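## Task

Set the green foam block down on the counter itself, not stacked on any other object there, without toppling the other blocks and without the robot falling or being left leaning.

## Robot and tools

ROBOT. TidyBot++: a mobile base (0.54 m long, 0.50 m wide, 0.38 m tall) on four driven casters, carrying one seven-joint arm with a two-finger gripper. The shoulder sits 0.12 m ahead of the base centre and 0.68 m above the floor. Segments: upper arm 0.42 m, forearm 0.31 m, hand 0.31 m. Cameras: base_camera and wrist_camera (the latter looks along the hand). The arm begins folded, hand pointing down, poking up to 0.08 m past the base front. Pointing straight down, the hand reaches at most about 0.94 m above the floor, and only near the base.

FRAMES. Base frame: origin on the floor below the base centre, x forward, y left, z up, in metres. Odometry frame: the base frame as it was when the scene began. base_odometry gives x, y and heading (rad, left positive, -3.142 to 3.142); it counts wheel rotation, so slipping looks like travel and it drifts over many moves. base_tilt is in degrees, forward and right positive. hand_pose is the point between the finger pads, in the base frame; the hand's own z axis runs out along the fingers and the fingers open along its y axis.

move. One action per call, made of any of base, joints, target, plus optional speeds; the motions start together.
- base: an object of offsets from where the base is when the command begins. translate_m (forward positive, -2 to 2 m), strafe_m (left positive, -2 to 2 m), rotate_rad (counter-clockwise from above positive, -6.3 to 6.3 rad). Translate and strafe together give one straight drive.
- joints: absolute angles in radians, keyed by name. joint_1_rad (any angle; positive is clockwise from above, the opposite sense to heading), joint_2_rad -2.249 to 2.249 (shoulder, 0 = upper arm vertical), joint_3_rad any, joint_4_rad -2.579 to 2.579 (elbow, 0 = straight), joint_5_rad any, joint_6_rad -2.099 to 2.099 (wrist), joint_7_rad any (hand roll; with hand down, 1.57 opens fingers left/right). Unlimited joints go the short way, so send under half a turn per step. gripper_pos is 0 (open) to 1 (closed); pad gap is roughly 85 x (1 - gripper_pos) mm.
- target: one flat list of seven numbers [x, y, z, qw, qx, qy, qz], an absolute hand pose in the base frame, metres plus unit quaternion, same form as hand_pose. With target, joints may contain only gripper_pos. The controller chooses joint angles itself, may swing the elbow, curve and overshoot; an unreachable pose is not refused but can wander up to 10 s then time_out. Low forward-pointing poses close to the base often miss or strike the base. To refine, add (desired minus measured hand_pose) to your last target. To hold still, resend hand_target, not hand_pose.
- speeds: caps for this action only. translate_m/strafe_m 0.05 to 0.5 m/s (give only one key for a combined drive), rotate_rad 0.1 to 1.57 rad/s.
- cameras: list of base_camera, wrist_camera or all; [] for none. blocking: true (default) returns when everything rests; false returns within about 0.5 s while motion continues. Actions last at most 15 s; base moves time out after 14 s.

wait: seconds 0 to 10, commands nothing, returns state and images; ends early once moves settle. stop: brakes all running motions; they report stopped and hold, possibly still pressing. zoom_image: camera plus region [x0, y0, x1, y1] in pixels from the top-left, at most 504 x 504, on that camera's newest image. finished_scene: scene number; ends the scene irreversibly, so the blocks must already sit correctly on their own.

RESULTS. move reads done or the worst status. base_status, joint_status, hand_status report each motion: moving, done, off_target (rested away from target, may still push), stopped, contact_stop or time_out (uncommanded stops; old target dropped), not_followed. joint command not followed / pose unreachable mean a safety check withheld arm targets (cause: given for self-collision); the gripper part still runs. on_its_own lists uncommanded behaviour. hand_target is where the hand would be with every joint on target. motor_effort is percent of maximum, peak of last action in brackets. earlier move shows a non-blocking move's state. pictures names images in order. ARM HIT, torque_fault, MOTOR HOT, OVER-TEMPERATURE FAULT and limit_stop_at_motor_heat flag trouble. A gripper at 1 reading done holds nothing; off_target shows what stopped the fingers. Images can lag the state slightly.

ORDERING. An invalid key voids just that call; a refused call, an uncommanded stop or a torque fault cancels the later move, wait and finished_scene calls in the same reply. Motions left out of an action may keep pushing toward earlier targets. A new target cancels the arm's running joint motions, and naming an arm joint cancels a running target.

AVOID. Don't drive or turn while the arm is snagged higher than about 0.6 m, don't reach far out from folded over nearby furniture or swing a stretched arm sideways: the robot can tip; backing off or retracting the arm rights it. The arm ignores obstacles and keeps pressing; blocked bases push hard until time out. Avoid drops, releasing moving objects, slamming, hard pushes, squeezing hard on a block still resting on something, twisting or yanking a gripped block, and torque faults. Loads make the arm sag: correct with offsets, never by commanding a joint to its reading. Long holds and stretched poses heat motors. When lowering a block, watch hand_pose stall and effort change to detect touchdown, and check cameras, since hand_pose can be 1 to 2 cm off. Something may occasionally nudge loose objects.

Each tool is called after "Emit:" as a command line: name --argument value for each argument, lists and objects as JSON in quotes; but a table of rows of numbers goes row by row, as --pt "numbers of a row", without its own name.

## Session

Emit:
move --joints '{"joint_6_rad":0.5}'

Scene clock: 1.97 s.
move: done
base_odometry: x=+0.000 y=+0.000 heading=+0.000
base_tilt: forward=+0.2 right=-0.1
base_status: not commanded
joint_positions: joint_1_rad=+0.036 joint_2_rad=-0.390 joint_3_rad=+3.109 joint_4_rad=-2.524 joint_5_rad=-0.029 joint_6_rad=+0.436 joint_7_rad=+1.587 gripper_pos=+0.000
joint_status: all done
motor_effort: joint_1_rad=+0(1) joint_2_rad=-6(6) joint_3_rad=+1(2) joint_4_rad=+20(21) joint_5_rad=+0(1) joint_6_rad=+9(9) joint_7_rad=+0(1)
hand_pose: x=+0.5333 y=-0.0025 z=+0.8631 quat_wxyz=(+0.008, +0.751, -0.006, +0.660) (m; base frame)
hand_target: x=+0.5352 y=-0.0028 z=+0.8829 quat_wxyz=(+0.008, +0.729, -0.006, +0.684) (m; base frame)
hand_status: not commanded
pictures: base_camera, wrist_camera
Images, in order (width x height): base_camera 644x364, wrist_camera 644x476.

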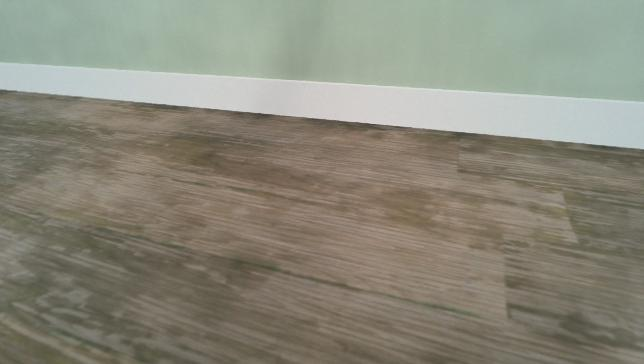

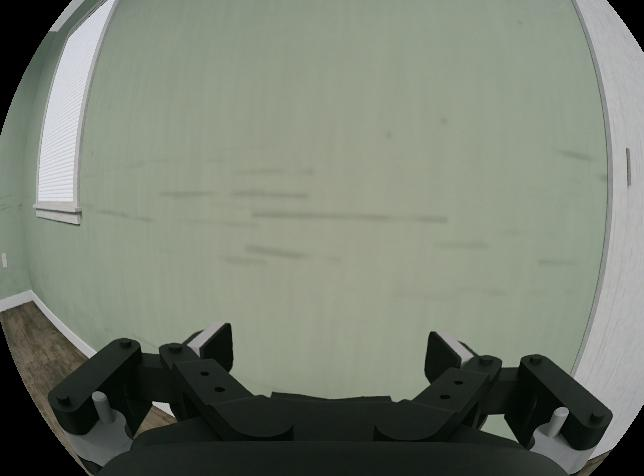

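Emit:
move --base '{"rotate_rad":1.3}'

Emit:
move --base '{"rotate_rad":1.3}'

Scene clock: 4.63 s.
move: done
base_odometry: x=+0.000 y=+0.000 heading=+1.299
base_tilt: forward=+0.2 right=-0.2
base_status: done
joint_positions: joint_1_rad=+0.036 joint_2_rad=-0.390 joint_3_rad=+3.109 joint_4_rad=-2.524 joint_5_rad=-0.029 joint_6_rad=+0.436 joint_7_rad=+1.587 gripper_pos=+0.000
joint_status: not commanded
motor_effort: joint_1_rad=-1(2) joint_2_rad=-6(7) joint_3_rad=+1(2) joint_4_rad=+20(21) joint_5_rad=+1(1) joint_6_rad=+9(9) joint_7_rad=+0(1)
hand_pose: x=+0.5333 y=-0.0025 z=+0.8633 quat_wxyz=(+0.008, +0.751, -0.006, +0.661) (m; base frame)
hand_target: x=+0.5352 y=-0.0028 z=+0.8829 quat_wxyz=(+0.008, +0.729, -0.006, +0.684) (m; base frame)
hand_status: not commanded
pictures: base_camera, wrist_camera
Images, in order (width x height): base_camera 644x364, wrist_camera 644x476.

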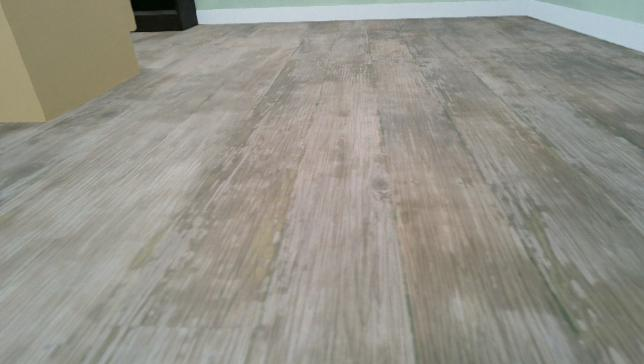

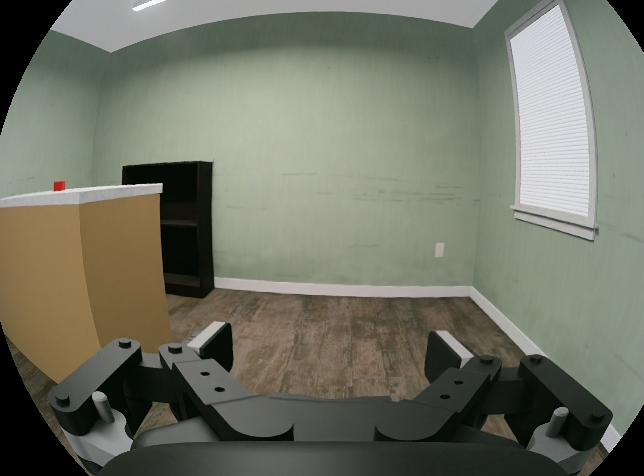

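Scene clock: 6.77 s.
move: done
base_odometry: x=+0.000 y=+0.000 heading=+2.599
base_tilt: forward=+0.1 right=-0.2
base_status: done
joint_positions: joint_1_rad=+0.036 joint_2_rad=-0.390 joint_3_rad=+3.109 joint_4_rad=-2.524 joint_5_rad=-0.029 joint_6_rad=+0.436 joint_7_rad=+1.587 gripper_pos=+0.000
joint_status: not commanded
motor_effort: joint_1_rad=+0(2) joint_2_rad=-6(7) joint_3_rad=+1(2) joint_4_rad=+20(21) joint_5_rad=+0(1) joint_6_rad=+9(9) joint_7_rad=+0(1)
hand_pose: x=+0.5333 y=-0.0025 z=+0.8634 quat_wxyz=(+0.008, +0.751, -0.006, +0.661) (m; base frame)
hand_target: x=+0.5352 y=-0.0028 z=+0.8829 quat_wxyz=(+0.008, +0.729, -0.006, +0.684) (m; base frame)
hand_status: not commanded
pictures: base_camera, wrist_camera
Images, in order (width x height): base_camera 644x364, wrist_camera 644x476.

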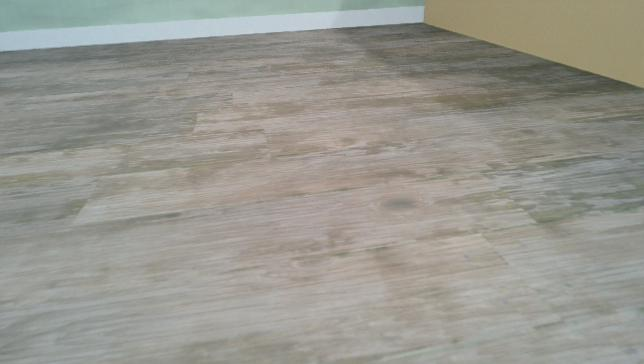

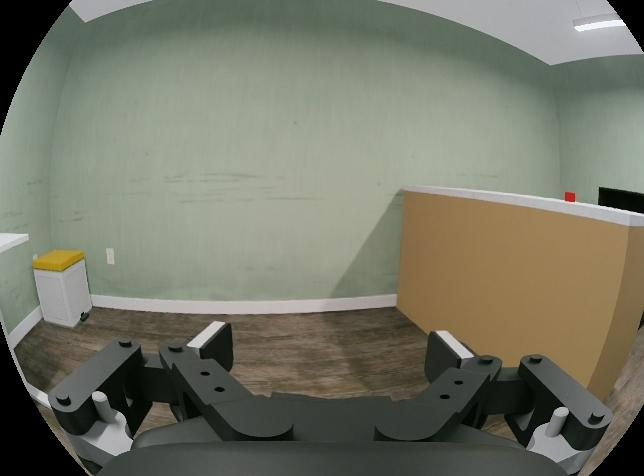

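Emit:
move --base '{"rotate_rad":-1.18}' --cameras '[]'

Emit:
move --base '{"translate_m":1.7}'

Emit:
move --base '{"rotate_rad":1.1}'

Scene clock: 11.30 s.
move: done
base_odometry: x=+0.000 y=+0.000 heading=+1.420
base_tilt: forward=+0.1 right=-0.3
base_status: done
joint_positions: joint_1_rad=+0.036 joint_2_rad=-0.390 joint_3_rad=+3.108 joint_4_rad=-2.524 joint_5_rad=-0.029 joint_6_rad=+0.437 joint_7_rad=+1.587 gripper_pos=+0.000
joint_status: not commanded
motor_effort: joint_1_rad=+0(2) joint_2_rad=-6(7) joint_3_rad=+1(2) joint_4_rad=+20(20) joint_5_rad=+0(1) joint_6_rad=+9(9) joint_7_rad=+0(1)
hand_pose: x=+0.5334 y=-0.0025 z=+0.8635 quat_wxyz=(+0.008, +0.751, -0.006, +0.661) (m; base frame)
hand_target: x=+0.5352 y=-0.0028 z=+0.8829 quat_wxyz=(+0.008, +0.729, -0.006, +0.684) (m; base frame)
hand_status: not commanded
pictures: none
No camera images: "cameras" was empty.

Scene clock: 16.03 s.
move: done
base_odometry: x=+0.256 y=+1.681 heading=+1.419
base_tilt: forward=+0.2 right=-0.2
base_status: done
joint_positions: joint_1_rad=+0.036 joint_2_rad=-0.390 joint_3_rad=+3.108 joint_4_rad=-2.524 joint_5_rad=-0.029 joint_6_rad=+0.439 joint_7_rad=+1.587 gripper_pos=+0.000
joint_status: not commanded
motor_effort: joint_1_rad=+0(2) joint_2_rad=-6(8) joint_3_rad=+1(1) joint_4_rad=+20(21) joint_5_rad=+0(1) joint_6_rad=+9(9) joint_7_rad=+0(1)
hand_pose: x=+0.5333 y=-0.0025 z=+0.8643 quat_wxyz=(+0.008, +0.750, -0.006, +0.662) (m; base frame)
hand_target: x=+0.5352 y=-0.0028 z=+0.8829 quat_wxyz=(+0.008, +0.729, -0.006, +0.684) (m; base frame)
hand_status: not commanded
pictures: base_camera, wrist_camera
Images, in order (width x height): base_camera 644x364, wrist_camera 644x476.

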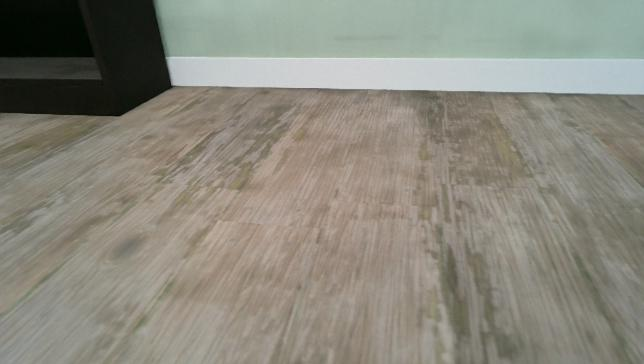

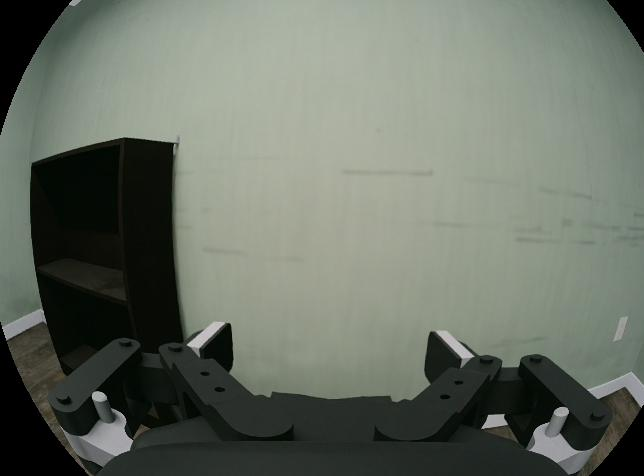

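Scene clock: 18.00 s.
move: done
base_odometry: x=+0.256 y=+1.681 heading=+2.518
base_tilt: forward=+0.2 right=-0.1
base_status: done
joint_positions: joint_1_rad=+0.036 joint_2_rad=-0.390 joint_3_rad=+3.108 joint_4_rad=-2.524 joint_5_rad=-0.029 joint_6_rad=+0.439 joint_7_rad=+1.587 gripper_pos=+0.000
joint_status: not commanded
motor_effort: joint_1_rad=+0(2) joint_2_rad=-6(7) joint_3_rad=+1(2) joint_4_rad=+19(21) joint_5_rad=+0(1) joint_6_rad=+8(9) joint_7_rad=+0(1)
hand_pose: x=+0.5333 y=-0.0025 z=+0.8643 quat_wxyz=(+0.008, +0.750, -0.006, +0.662) (m; base frame)
hand_target: x=+0.5352 y=-0.0028 z=+0.8829 quat_wxyz=(+0.008, +0.729, -0.006, +0.684) (m; base frame)
hand_status: not commanded
pictures: base_camera, wrist_camera
Images, in order (width x height): base_camera 644x364, wrist_camera 644x476.

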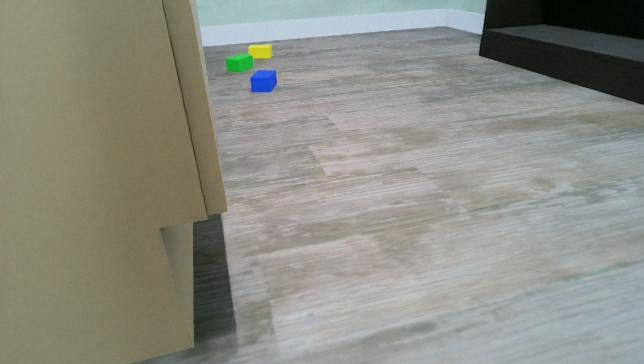

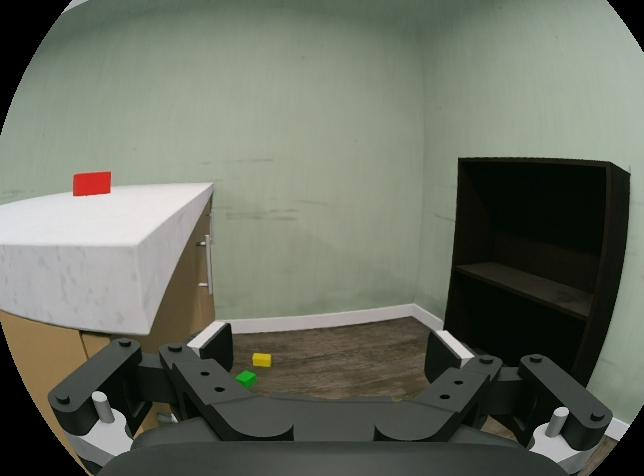

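Emit:
move --base '{"strafe_m":-0.25}' --cameras '[]'

Emit:
move --base '{"rotate_rad":0.46}'

Scene clock: 20.93 s.
move: done
base_odometry: x=+0.402 y=+1.884 heading=+2.519
base_tilt: forward=+0.2 right=-0.2
base_status: done
joint_positions: joint_1_rad=+0.036 joint_2_rad=-0.390 joint_3_rad=+3.109 joint_4_rad=-2.524 joint_5_rad=-0.029 joint_6_rad=+0.439 joint_7_rad=+1.587 gripper_pos=+0.000
joint_status: not commanded
motor_effort: joint_1_rad=+0(2) joint_2_rad=-6(7) joint_3_rad=+1(3) joint_4_rad=+20(21) joint_5_rad=+1(1) joint_6_rad=+9(9) joint_7_rad=+0(1)
hand_pose: x=+0.5333 y=-0.0026 z=+0.8643 quat_wxyz=(+0.008, +0.750, -0.006, +0.662) (m; base frame)
hand_target: x=+0.5352 y=-0.0028 z=+0.8829 quat_wxyz=(+0.008, +0.729, -0.006, +0.684) (m; base frame)
hand_status: not commanded
pictures: none
No camera images: "cameras" was empty.

Scene clock: 22.30 s.
move: done
base_odometry: x=+0.402 y=+1.884 heading=+2.978
base_tilt: forward=+0.2 right=-0.2
base_status: done
joint_positions: joint_1_rad=+0.036 joint_2_rad=-0.390 joint_3_rad=+3.109 joint_4_rad=-2.524 joint_5_rad=-0.029 joint_6_rad=+0.439 joint_7_rad=+1.587 gripper_pos=+0.000
joint_status: not commanded
motor_effort: joint_1_rad=+0(2) joint_2_rad=-6(7) joint_3_rad=+1(2) joint_4_rad=+20(20) joint_5_rad=+1(1) joint_6_rad=+9(9) joint_7_rad=-1(1)
hand_pose: x=+0.5333 y=-0.0026 z=+0.8643 quat_wxyz=(+0.008, +0.750, -0.006, +0.662) (m; base frame)
hand_target: x=+0.5352 y=-0.0028 z=+0.8829 quat_wxyz=(+0.008, +0.729, -0.006, +0.684) (m; base frame)
hand_status: not commanded
pictures: base_camera, wrist_camera
Images, in order (width x height): base_camera 644x364, wrist_camera 644x476.

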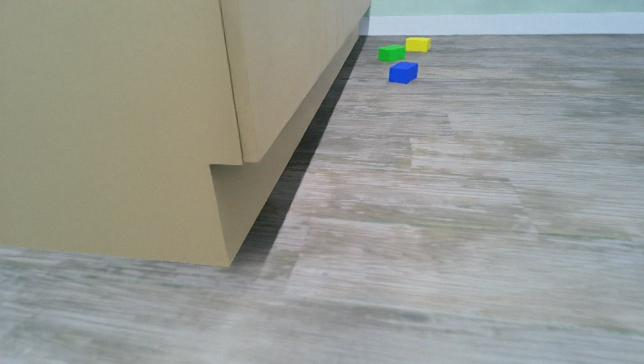

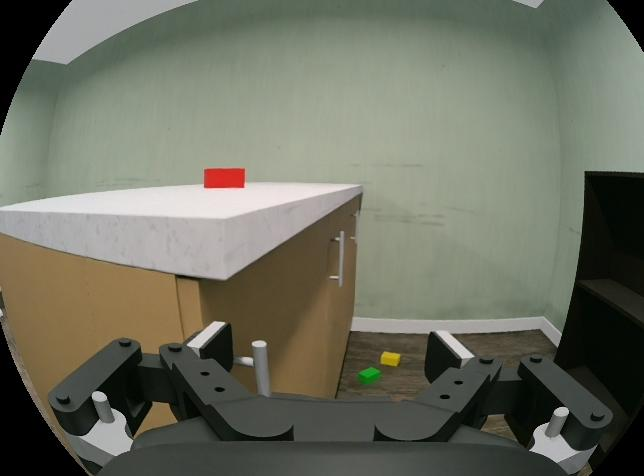

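Emit:
move --base '{"strafe_m":-0.35,"translate_m":0.75}'

Scene clock: 27.47 s.
move: done
TORQUE WARNING: joint_2_rad reached its warning level (56.7 N m). A warning alone does not stop the arm.
base_odometry: x=-0.281 y=+2.351 heading=+2.976
base_tilt: forward=+0.0 right=-0.1
base_status: done
joint_positions: joint_1_rad=+0.149 joint_2_rad=-0.428 joint_3_rad=+3.229 joint_4_rad=-2.566 joint_5_rad=-0.068 joint_6_rad=+0.450 joint_7_rad=+1.587 gripper_pos=+0.000
joint_status: not commanded
motor_effort: joint_1_rad=-22(25) joint_2_rad=+4(17) joint_3_rad=-24(27) joint_4_rad=+29(31) joint_5_rad=+12(14) joint_6_rad=+8(11) joint_7_rad=+0(1)
hand_pose: x=+0.5061 y=-0.1043 z=+0.8581 quat_wxyz=(+0.058, +0.738, -0.123, +0.660) (m; base frame)
hand_target: x=+0.5352 y=-0.0028 z=+0.8829 quat_wxyz=(+0.008, +0.729, -0.006, +0.684) (m; base frame)
hand_status: not commanded
pictures: base_camera, wrist_camera
Images, in order (width x height): base_camera 644x364, wrist_camera 644x476.

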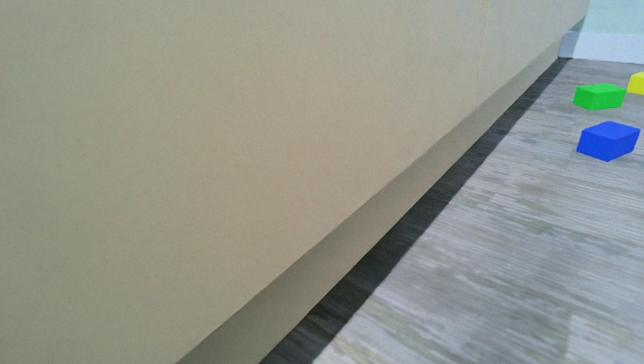

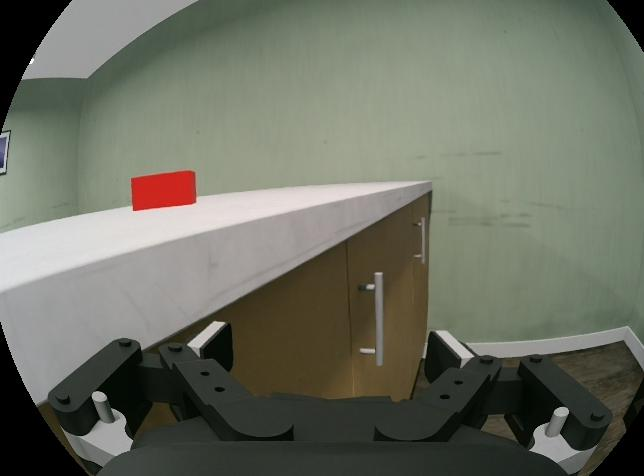

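Emit:
move --base '{"strafe_m":-0.25,"translate_m":-0.15}' --speeds '{"strafe_m":0.2}'

Scene clock: 30.67 s.
move: done
base_odometry: x=-0.091 y=+2.573 heading=+2.976
base_tilt: forward=+0.2 right=-0.2
base_status: done
joint_positions: joint_1_rad=+0.046 joint_2_rad=-0.393 joint_3_rad=+3.113 joint_4_rad=-2.535 joint_5_rad=-0.040 joint_6_rad=+0.451 joint_7_rad=+1.587 gripper_pos=+0.000
joint_status: not commanded
motor_effort: joint_1_rad=+0(22) joint_2_rad=-6(7) joint_3_rad=+1(25) joint_4_rad=+20(28) joint_5_rad=+1(13) joint_6_rad=+9(10) joint_7_rad=+0(1)
hand_pose: x=+0.5309 y=-0.0101 z=+0.8631 quat_wxyz=(+0.010, +0.748, -0.017, +0.663) (m; base frame)
hand_target: x=+0.5352 y=-0.0028 z=+0.8829 quat_wxyz=(+0.008, +0.729, -0.006, +0.684) (m; base frame)
hand_status: not commanded
pictures: base_camera, wrist_camera
Images, in order (width x height): base_camera 644x364, wrist_camera 644x476.

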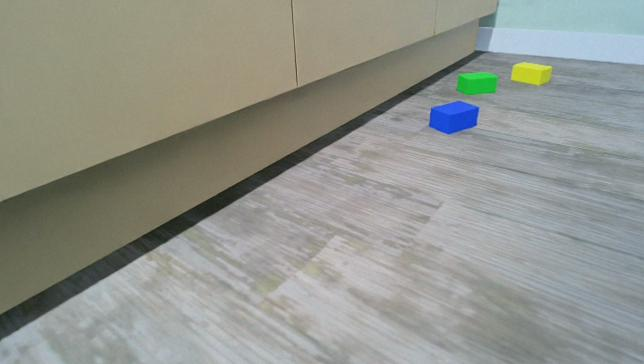

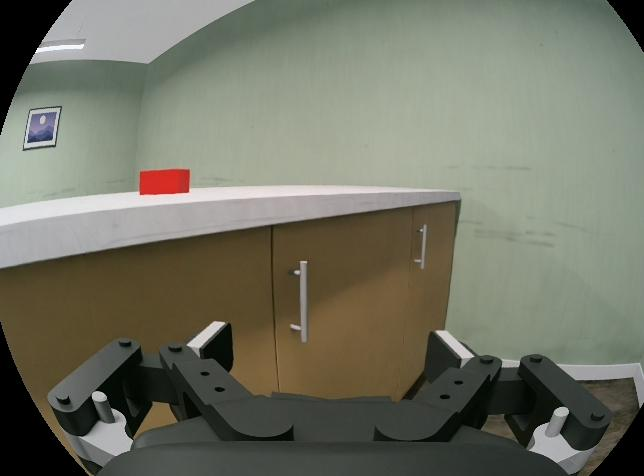

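Emit:
move --base '{"translate_m":0.50,"strafe_m":-0.48}' --joints '{"joint_6_rad":-0.87}'

Emit:
move --base '{"rotate_rad":0.35}'

Scene clock: 38.03 s.
move: done
base_odometry: x=-0.506 y=+3.129 heading=+2.976
base_tilt: forward=+0.2 right=-0.2
base_status: done
joint_positions: joint_1_rad=+0.046 joint_2_rad=-0.393 joint_3_rad=+3.113 joint_4_rad=-2.529 joint_5_rad=-0.040 joint_6_rad=-0.809 joint_7_rad=+1.587 gripper_pos=+0.000
joint_status: all done
motor_effort: joint_1_rad=+1(2) joint_2_rad=-2(6) joint_3_rad=+1(2) joint_4_rad=+16(21) joint_5_rad=+0(1) joint_6_rad=+1(10) joint_7_rad=+0(1)
hand_pose: x=+0.2841 y=+0.0063 z=+0.5968 quat_wxyz=(-0.009, +0.995, -0.013, +0.098) (m; base frame)
hand_target: x=+0.2671 y=+0.0063 z=+0.5945 quat_wxyz=(-0.005, +0.998, -0.003, +0.068) (m; base frame)
hand_status: not commanded
pictures: base_camera, wrist_camera
Images, in order (width x height): base_camera 644x364, wrist_camera 644x476.

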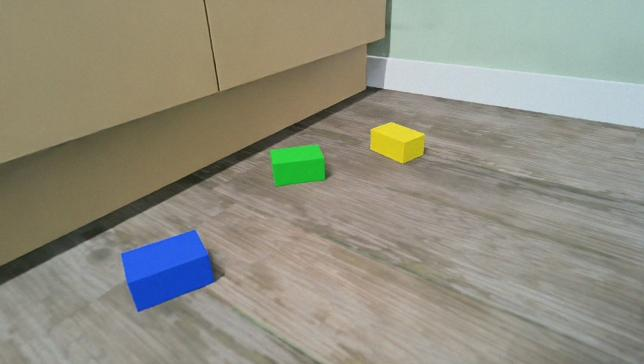

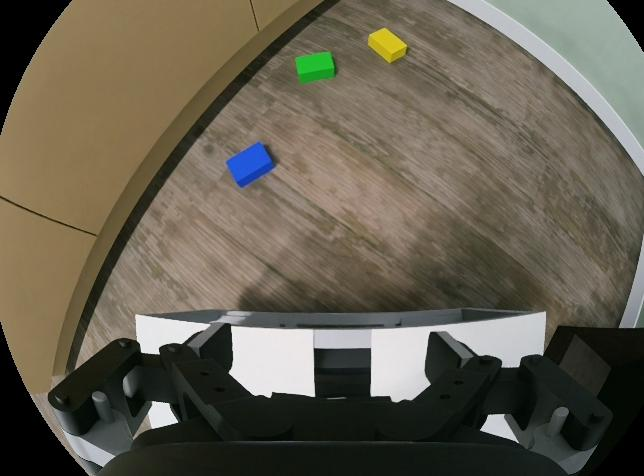

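Scene clock: 39.30 s.
move: done
base_odometry: x=-0.506 y=+3.129 heading=-2.958
base_tilt: forward=+0.2 right=-0.3
base_status: done
joint_positions: joint_1_rad=+0.046 joint_2_rad=-0.393 joint_3_rad=+3.113 joint_4_rad=-2.529 joint_5_rad=-0.040 joint_6_rad=-0.810 joint_7_rad=+1.587 gripper_pos=+0.000
joint_status: not commanded
motor_effort: joint_1_rad=+1(1) joint_2_rad=-2(2) joint_3_rad=+1(1) joint_4_rad=+16(16) joint_5_rad=+0(1) joint_6_rad=+2(2) joint_7_rad=-1(1)
hand_pose: x=+0.2840 y=+0.0063 z=+0.5968 quat_wxyz=(-0.009, +0.995, -0.013, +0.098) (m; base frame)
hand_target: x=+0.2671 y=+0.0063 z=+0.5945 quat_wxyz=(-0.005, +0.998, -0.003, +0.068) (m; base frame)
hand_status: not commanded
pictures: base_camera, wrist_camera
Images, in order (width x height): base_camera 644x364, wrist_camera 644x476.

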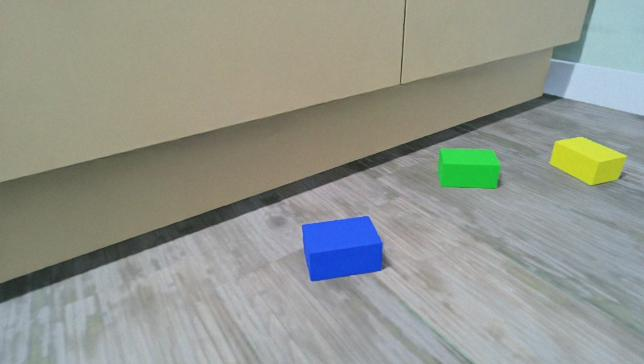

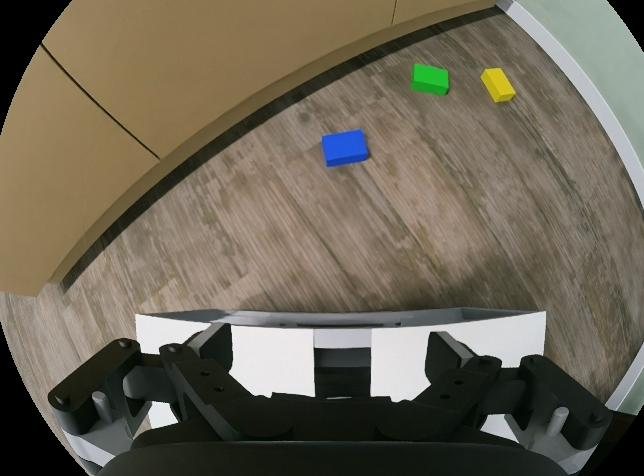

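Emit:
move --base '{"translate_m":0.13,"strafe_m":-0.17}' --speeds '{"strafe_m":0.2}'

Emit:
move --target '[0.6, 0.0, 0.35, 0, 0.707, -0.707, 0]'

Scene clock: 44.57 s.
move: done
base_odometry: x=-0.665 y=+3.272 heading=-2.957
base_tilt: forward=+0.1 right=-0.3
base_status: done
joint_positions: joint_1_rad=+0.046 joint_2_rad=-0.393 joint_3_rad=+3.113 joint_4_rad=-2.529 joint_5_rad=-0.040 joint_6_rad=-0.813 joint_7_rad=+1.587 gripper_pos=+0.000
joint_status: not commanded
motor_effort: joint_1_rad=+0(1) joint_2_rad=-2(3) joint_3_rad=+1(2) joint_4_rad=+16(16) joint_5_rad=+0(1) joint_6_rad=+2(2) joint_7_rad=-1(2)
hand_pose: x=+0.2830 y=+0.0063 z=+0.5965 quat_wxyz=(-0.009, +0.995, -0.013, +0.096) (m; base frame)
hand_target: x=+0.2671 y=+0.0063 z=+0.5945 quat_wxyz=(-0.005, +0.998, -0.003, +0.068) (m; base frame)
hand_status: not commanded
pictures: base_camera, wrist_camera
Images, in order (width x height): base_camera 644x364, wrist_camera 644x476.

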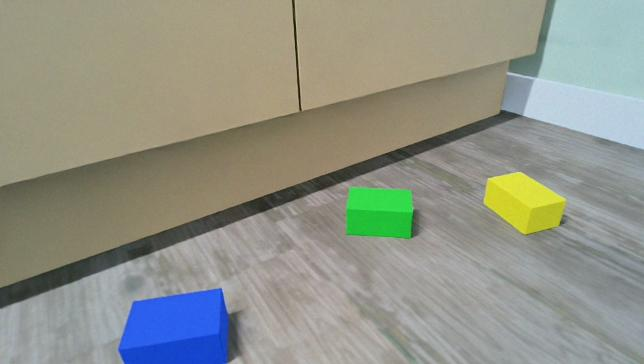

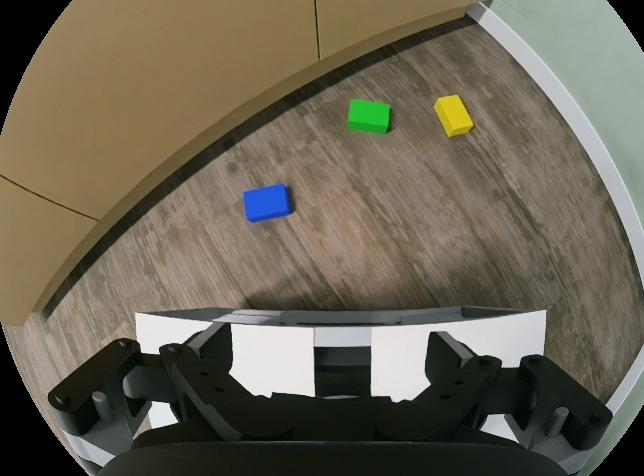

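Scene clock: 47.47 s.
move: done
base_odometry: x=-0.665 y=+3.272 heading=-2.957
base_tilt: forward=+0.2 right=-0.1
base_status: not commanded
joint_positions: joint_1_rad=-0.194 joint_2_rad=+0.913 joint_3_rad=+3.465 joint_4_rad=-1.765 joint_5_rad=-0.503 joint_6_rad=-0.617 joint_7_rad=+0.535 gripper_pos=+0.000
joint_status: not commanded
motor_effort: joint_1_rad=+1(1) joint_2_rad=-38(39) joint_3_rad=+4(4) joint_4_rad=+7(16) joint_5_rad=+1(1) joint_6_rad=+0(2) joint_7_rad=+0(1)
hand_pose: x=+0.5760 y=+0.0034 z=+0.3570 quat_wxyz=(+0.010, +0.737, -0.675, -0.033) (m; base frame)
hand_target: x=+0.6000 y=+0.0000 z=+0.3500 quat_wxyz=(+0.000, +0.707, -0.707, +0.000) (m; base frame)
hand_status: done (0.025 m and 6.4 deg from the pose sent, 0.402 m and 89.0 deg at the start)
pictures: base_camera, wrist_camera
Images, in order (width x height): base_camera 644x364, wrist_camera 644x476.

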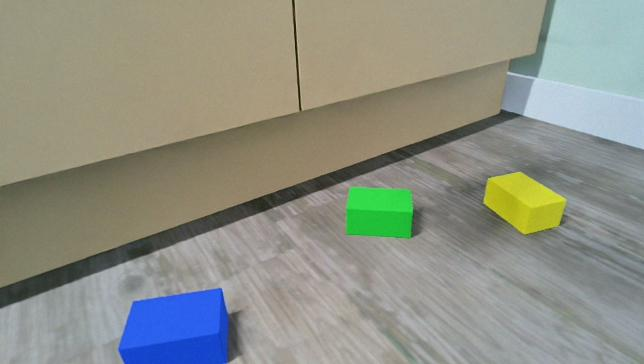

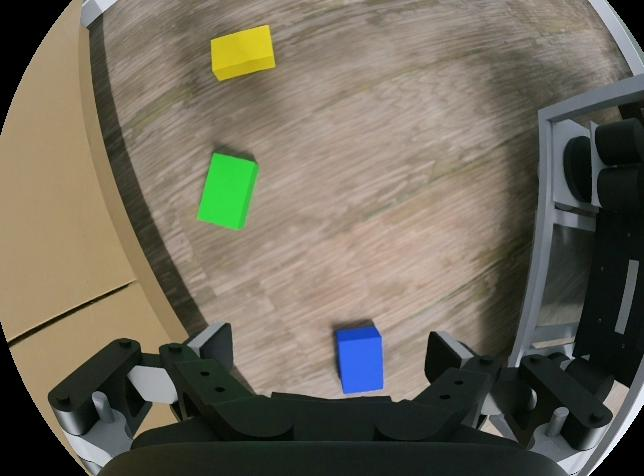

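Emit:
move --target '[0.71, -0.10, 0.2, 0, 0.643, -0.766, 0]'

Scene clock: 51.13 s.
move: done
base_odometry: x=-0.665 y=+3.272 heading=-2.957
base_tilt: forward=+0.2 right=-0.2
base_status: not commanded
joint_positions: joint_1_rad=+0.006 joint_2_rad=+1.361 joint_3_rad=+3.465 joint_4_rad=-1.158 joint_5_rad=-0.503 joint_6_rad=-0.624 joint_7_rad=+0.368 gripper_pos=+0.000
joint_status: not commanded
motor_effort: joint_1_rad=+0(2) joint_2_rad=-48(49) joint_3_rad=+5(5) joint_4_rad=+9(10) joint_5_rad=+1(1) joint_6_rad=+0(1) joint_7_rad=+0(2)
hand_pose: x=+0.7316 y=-0.1054 z=+0.2143 quat_wxyz=(-0.013, +0.668, -0.743, +0.035) (m; base frame)
hand_target: x=+0.7100 y=-0.1000 z=+0.2000 quat_wxyz=(+0.000, +0.643, -0.766, +0.000) (m; base frame)
hand_status: done (0.026 m and 5.7 deg from the pose sent, 0.231 m and 15.5 deg at the start)
pictures: base_camera, wrist_camera
Images, in order (width x height): base_camera 644x364, wrist_camera 644x476.

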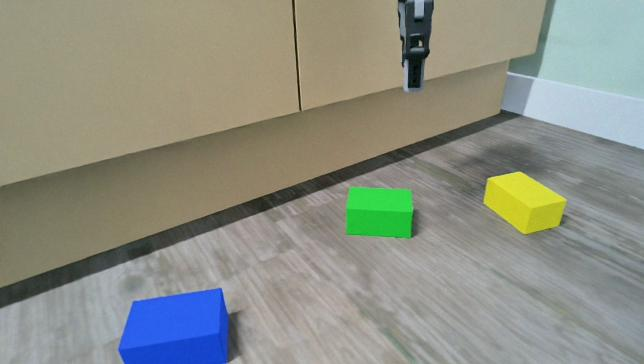

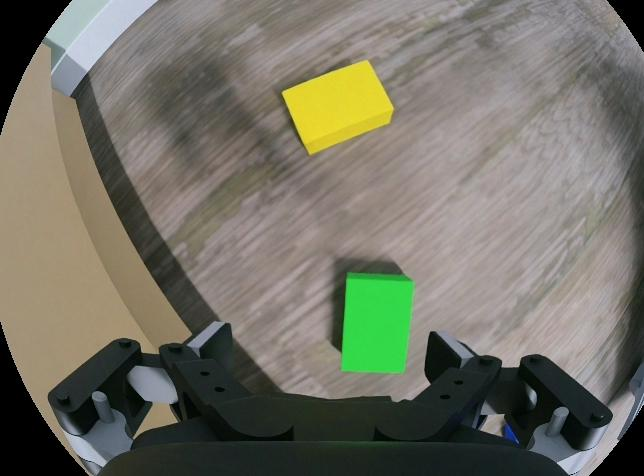

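Emit:
move --target '[0.68, -0.085, 0.1, 0, 0.643, -0.766, 0]'

Scene clock: 53.47 s.
move: done
base_odometry: x=-0.665 y=+3.272 heading=-2.957
base_tilt: forward=+0.2 right=-0.2
base_status: not commanded
joint_positions: joint_1_rad=+0.006 joint_2_rad=+1.549 joint_3_rad=+3.441 joint_4_rad=-1.122 joint_5_rad=-0.533 joint_6_rad=-0.593 joint_7_rad=+0.367 gripper_pos=+0.000
joint_status: not commanded
motor_effort: joint_1_rad=+1(1) joint_2_rad=-46(51) joint_3_rad=+4(5) joint_4_rad=+7(10) joint_5_rad=+0(1) joint_6_rad=+0(1) joint_7_rad=-1(1)
hand_pose: x=+0.6654 y=-0.0895 z=+0.1088 quat_wxyz=(+0.023, +0.664, -0.747, -0.013) (m; base frame)
hand_target: x=+0.6800 y=-0.0850 z=+0.1000 quat_wxyz=(+0.000, +0.643, -0.766, +0.000) (m; base frame)
hand_status: done (0.018 m and 4.5 deg from the pose sent, 0.127 m and 5.7 deg at the start)
pictures: base_camera, wrist_camera
Images, in order (width x height): base_camera 644x364, wrist_camera 644x476.

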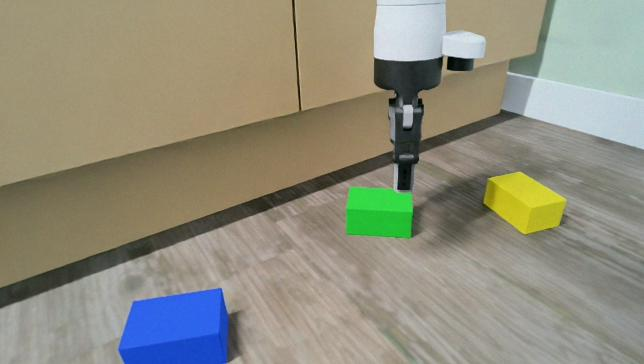

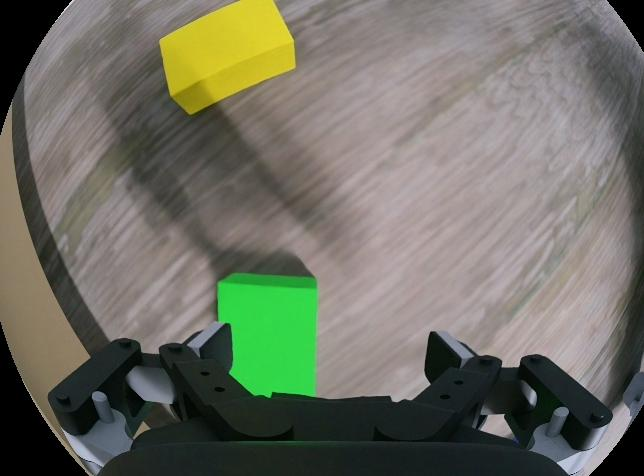

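Emit:
move --target '[0.711, -0.063, 0.1, 0, 0.643, -0.766, 0]'

Scene clock: 55.63 s.
move: done
base_odometry: x=-0.665 y=+3.272 heading=-2.957
base_tilt: forward=+0.1 right=-0.2
base_status: not commanded
joint_positions: joint_1_rad=+0.001 joint_2_rad=+1.572 joint_3_rad=+3.441 joint_4_rad=-0.979 joint_5_rad=-0.529 joint_6_rad=-0.593 joint_7_rad=+0.286 gripper_pos=+0.000
joint_status: not commanded
motor_effort: joint_1_rad=+0(2) joint_2_rad=-48(49) joint_3_rad=+4(4) joint_4_rad=+9(10) joint_5_rad=+1(1) joint_6_rad=+1(1) joint_7_rad=+0(1)
hand_pose: x=+0.7334 y=-0.0808 z=+0.1171 quat_wxyz=(-0.018, +0.653, -0.757, +0.025) (m; base frame)
hand_target: x=+0.7110 y=-0.0630 z=+0.1000 quat_wxyz=(+0.000, +0.643, -0.766, +0.000) (m; base frame)
hand_status: done (0.033 m and 3.8 deg from the pose sent, 0.053 m and 4.5 deg at the start)
pictures: base_camera, wrist_camera
Images, in order (width x height): base_camera 644x364, wrist_camera 644x476.

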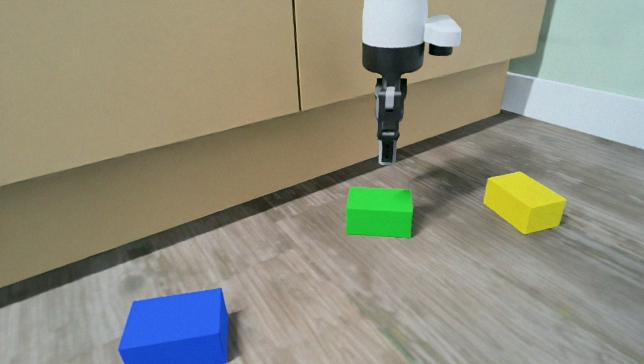

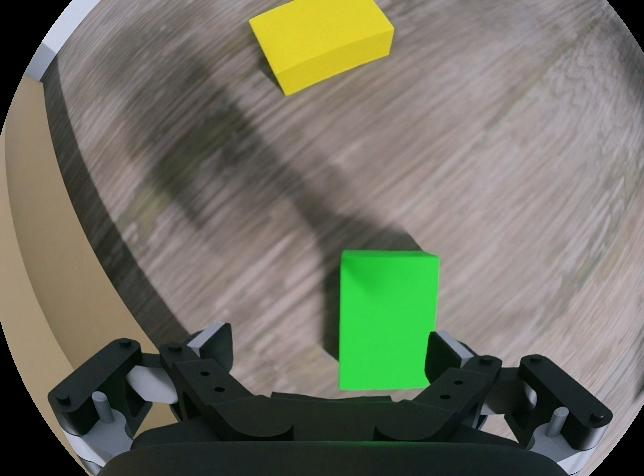

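Emit:
move --target '[0.700, -0.07, 0.085, 0, 0.643, -0.766, 0]'

Scene clock: 57.13 s.
move: done
base_odometry: x=-0.665 y=+3.272 heading=-2.957
base_tilt: forward=+0.2 right=-0.2
base_status: not commanded
joint_positions: joint_1_rad=+0.001 joint_2_rad=+1.596 joint_3_rad=+3.440 joint_4_rad=-0.980 joint_5_rad=-0.529 joint_6_rad=-0.593 joint_7_rad=+0.286 gripper_pos=+0.000
joint_status: not commanded
motor_effort: joint_1_rad=+0(2) joint_2_rad=-48(49) joint_3_rad=+4(4) joint_4_rad=+9(10) joint_5_rad=+1(1) joint_6_rad=+0(0) joint_7_rad=+0(1)
hand_pose: x=+0.7191 y=-0.0804 z=+0.1022 quat_wxyz=(-0.009, +0.653, -0.757, +0.016) (m; base frame)
hand_target: x=+0.7000 y=-0.0700 z=+0.0850 quat_wxyz=(+0.000, +0.643, -0.766, +0.000) (m; base frame)
hand_status: done (0.028 m and 2.6 deg from the pose sent, 0.048 m and 3.8 deg at the start)
pictures: base_camera, wrist_camera
Images, in order (width x height): base_camera 644x364, wrist_camera 644x476.

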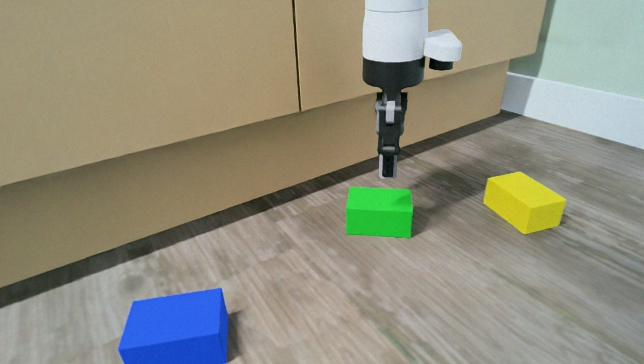

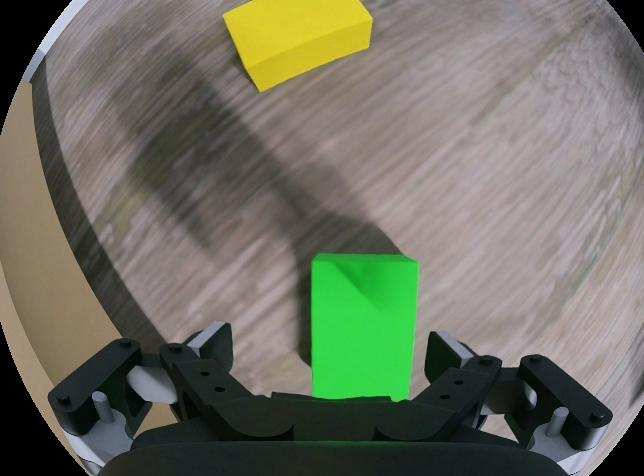

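Emit:
move --target '[0.690, -0.072, 0.055, 0, 0.643, -0.766, 0]'

Scene clock: 58.77 s.
move: done
base_odometry: x=-0.665 y=+3.272 heading=-2.957
base_tilt: forward=+0.2 right=-0.1
base_status: not commanded
joint_positions: joint_1_rad=+0.001 joint_2_rad=+1.664 joint_3_rad=+3.435 joint_4_rad=-0.961 joint_5_rad=-0.529 joint_6_rad=-0.593 joint_7_rad=+0.286 gripper_pos=+0.000
joint_status: not commanded
motor_effort: joint_1_rad=+0(1) joint_2_rad=-47(50) joint_3_rad=+4(4) joint_4_rad=+8(9) joint_5_rad=+0(1) joint_6_rad=+0(1) joint_7_rad=+0(1)
hand_pose: x=+0.6896 y=-0.0766 z=+0.0653 quat_wxyz=(+0.008, +0.655, -0.756, -0.002) (m; base frame)
hand_target: x=+0.6900 y=-0.0720 z=+0.0550 quat_wxyz=(+0.000, +0.643, -0.766, +0.000) (m; base frame)
hand_status: done (0.011 m and 2.0 deg from the pose sent, 0.056 m and 2.6 deg at the start)
pictures: base_camera, wrist_camera
Images, in order (width x height): base_camera 644x364, wrist_camera 644x476.

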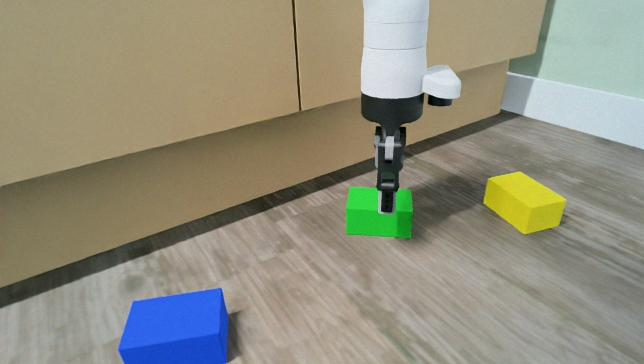

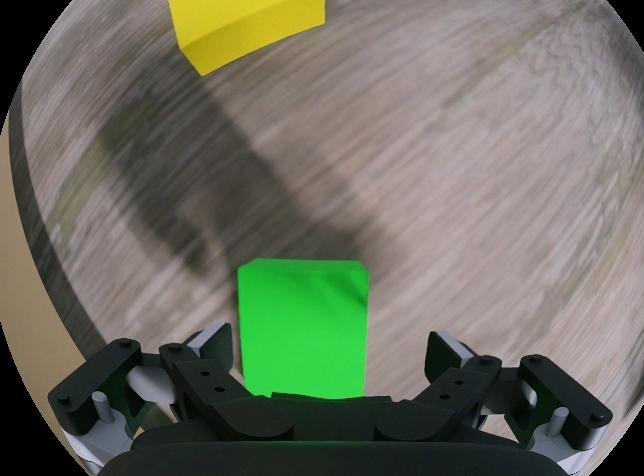

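Emit:
move --target '[0.705, -0.070, 0.045, 0, 0.643, -0.766, 0]'

Scene clock: 60.33 s.
move: done
base_odometry: x=-0.665 y=+3.272 heading=-2.957
base_tilt: forward=+0.1 right=-0.2
base_status: not commanded
joint_positions: joint_1_rad=+0.001 joint_2_rad=+1.697 joint_3_rad=+3.435 joint_4_rad=-0.852 joint_5_rad=-0.513 joint_6_rad=-0.593 joint_7_rad=+0.258 gripper_pos=+0.000
joint_status: not commanded
motor_effort: joint_1_rad=+1(1) joint_2_rad=-48(48) joint_3_rad=+3(4) joint_4_rad=+9(10) joint_5_rad=+0(1) joint_6_rad=+0(0) joint_7_rad=+0(1)
hand_pose: x=+0.7299 y=-0.0718 z=+0.0637 quat_wxyz=(-0.017, +0.661, -0.750, +0.022) (m; base frame)
hand_target: x=+0.7050 y=-0.0700 z=+0.0450 quat_wxyz=(+0.000, +0.643, -0.766, +0.000) (m; base frame)
hand_status: done (0.031 m and 4.2 deg from the pose sent, 0.026 m and 2.0 deg at the start)
pictures: base_camera, wrist_camera
Images, in order (width x height): base_camera 644x364, wrist_camera 644x476.

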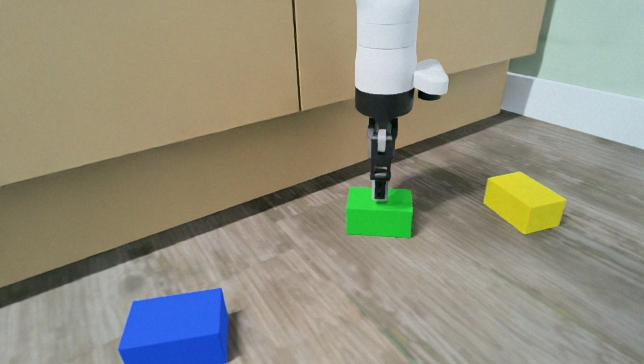

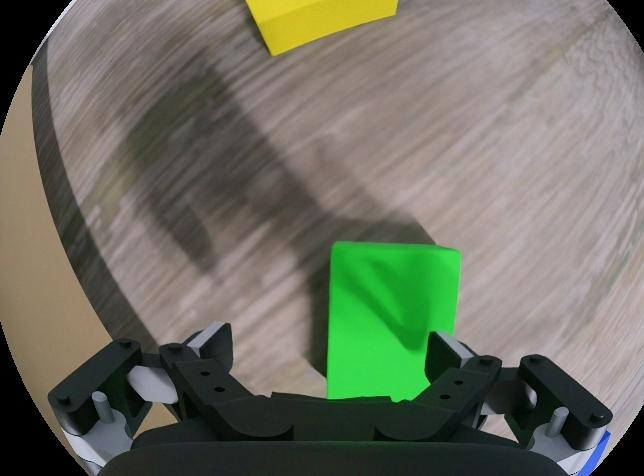

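Emit:
move --joints '{"joint_2_rad":1.725}'

Scene clock: 61.83 s.
move: done
base_odometry: x=-0.665 y=+3.272 heading=-2.957
base_tilt: forward=+0.3 right=-0.2
base_status: not commanded
joint_positions: joint_1_rad=+0.001 joint_2_rad=+1.698 joint_3_rad=+3.435 joint_4_rad=-0.852 joint_5_rad=-0.513 joint_6_rad=-0.593 joint_7_rad=+0.258 gripper_pos=+0.000
joint_status: all done
motor_effort: joint_1_rad=+0(1) joint_2_rad=-48(49) joint_3_rad=+3(3) joint_4_rad=+9(9) joint_5_rad=+1(1) joint_6_rad=+0(1) joint_7_rad=+0(1)
hand_pose: x=+0.7294 y=-0.0718 z=+0.0632 quat_wxyz=(-0.017, +0.661, -0.750, +0.022) (m; base frame)
hand_target: x=+0.7080 y=-0.0700 z=+0.0478 quat_wxyz=(-0.002, +0.643, -0.766, +0.002) (m; base frame)
hand_status: not commanded
pictures: base_camera, wrist_camera
Images, in order (width x height): base_camera 644x364, wrist_camera 644x476.

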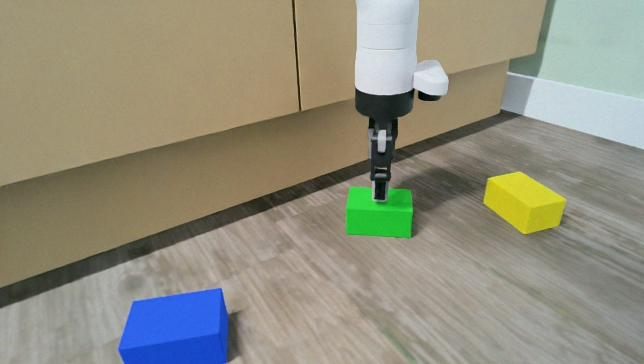

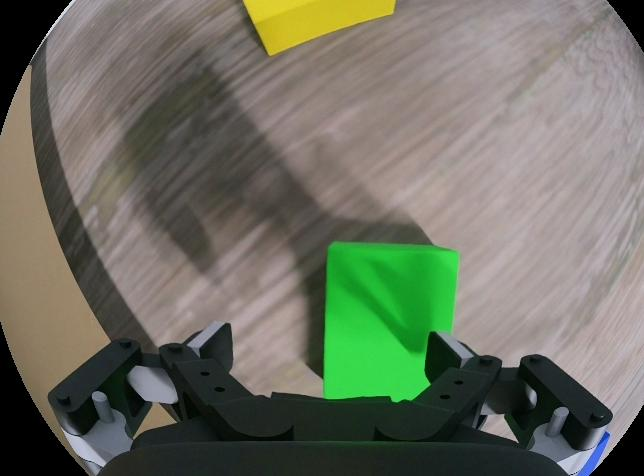

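Emit:
move --base '{"translate_m":-0.027}'

Emit:
move --base '{"translate_m":0.013}' --joints '{"joint_2_rad":1.75}'

Scene clock: 65.37 s.
move: time_out
base_odometry: x=-0.642 y=+3.273 heading=-2.954
base_tilt: forward=+0.2 right=-0.2
base_status: translate_m time_out (by the wheels' count: -0.023 of -0.027)
joint_positions: joint_1_rad=+0.007 joint_2_rad=+1.705 joint_3_rad=+3.431 joint_4_rad=-0.849 joint_5_rad=-0.511 joint_6_rad=-0.595 joint_7_rad=+0.258 gripper_pos=+0.000
joint_status: not commanded
motor_effort: joint_1_rad=+0(8) joint_2_rad=-48(50) joint_3_rad=+3(5) joint_4_rad=+10(14) joint_5_rad=+1(1) joint_6_rad=+0(2) joint_7_rad=+0(1)
hand_pose: x=+0.7255 y=-0.0733 z=+0.0592 quat_wxyz=(-0.015, +0.659, -0.751, +0.018) (m; base frame)
hand_target: x=+0.7080 y=-0.0700 z=+0.0478 quat_wxyz=(-0.002, +0.643, -0.766, +0.002) (m; base frame)
hand_status: not commanded
pictures: base_camera, wrist_camera
Images, in order (width x height): base_camera 644x364, wrist_camera 644x476.

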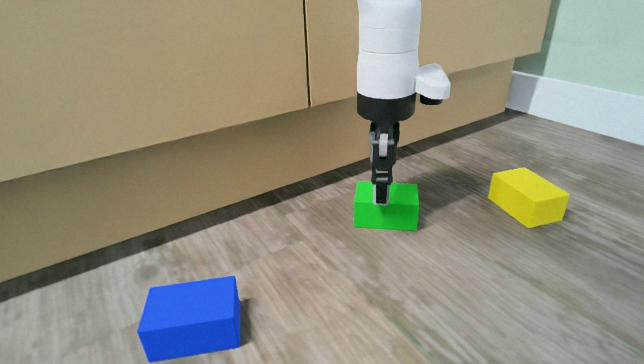

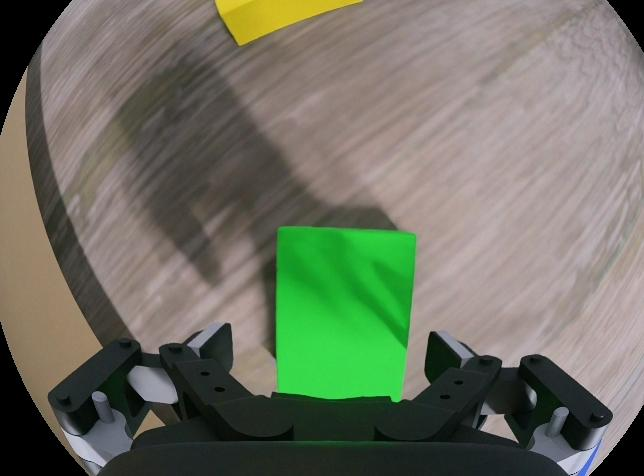

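not run: a stop that you did not command came earlier in this reply.

Emit:
move --base '{"translate_m":0.015}' --joints '{"joint_2_rad":1.755}'

Scene clock: 66.80 s.
move: done
base_odometry: x=-0.656 y=+3.271 heading=-2.955
base_tilt: forward=+0.1 right=-0.2
base_status: done
joint_positions: joint_1_rad=+0.007 joint_2_rad=+1.727 joint_3_rad=+3.431 joint_4_rad=-0.847 joint_5_rad=-0.511 joint_6_rad=-0.595 joint_7_rad=+0.258 gripper_pos=+0.000
joint_status: all done
motor_effort: joint_1_rad=+0(2) joint_2_rad=-47(49) joint_3_rad=+3(4) joint_4_rad=+9(10) joint_5_rad=+1(1) joint_6_rad=+0(1) joint_7_rad=+0(1)
hand_pose: x=+0.7124 y=-0.0730 z=+0.0460 quat_wxyz=(-0.008, +0.660, -0.751, +0.012) (m; base frame)
hand_target: x=+0.6888 y=-0.0698 z=+0.0304 quat_wxyz=(+0.010, +0.643, -0.766, -0.008) (m; base frame)
hand_status: not commanded
pictures: base_camera, wrist_camera
Images, in order (width x height): base_camera 644x364, wrist_camera 644x476.

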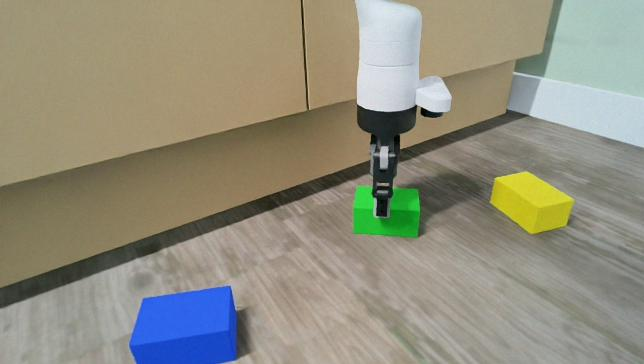

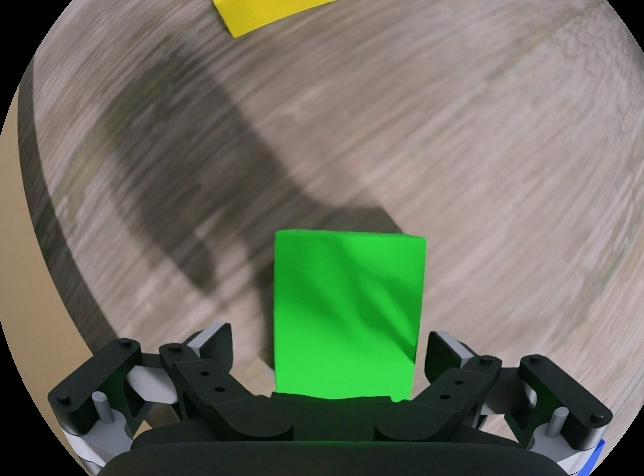

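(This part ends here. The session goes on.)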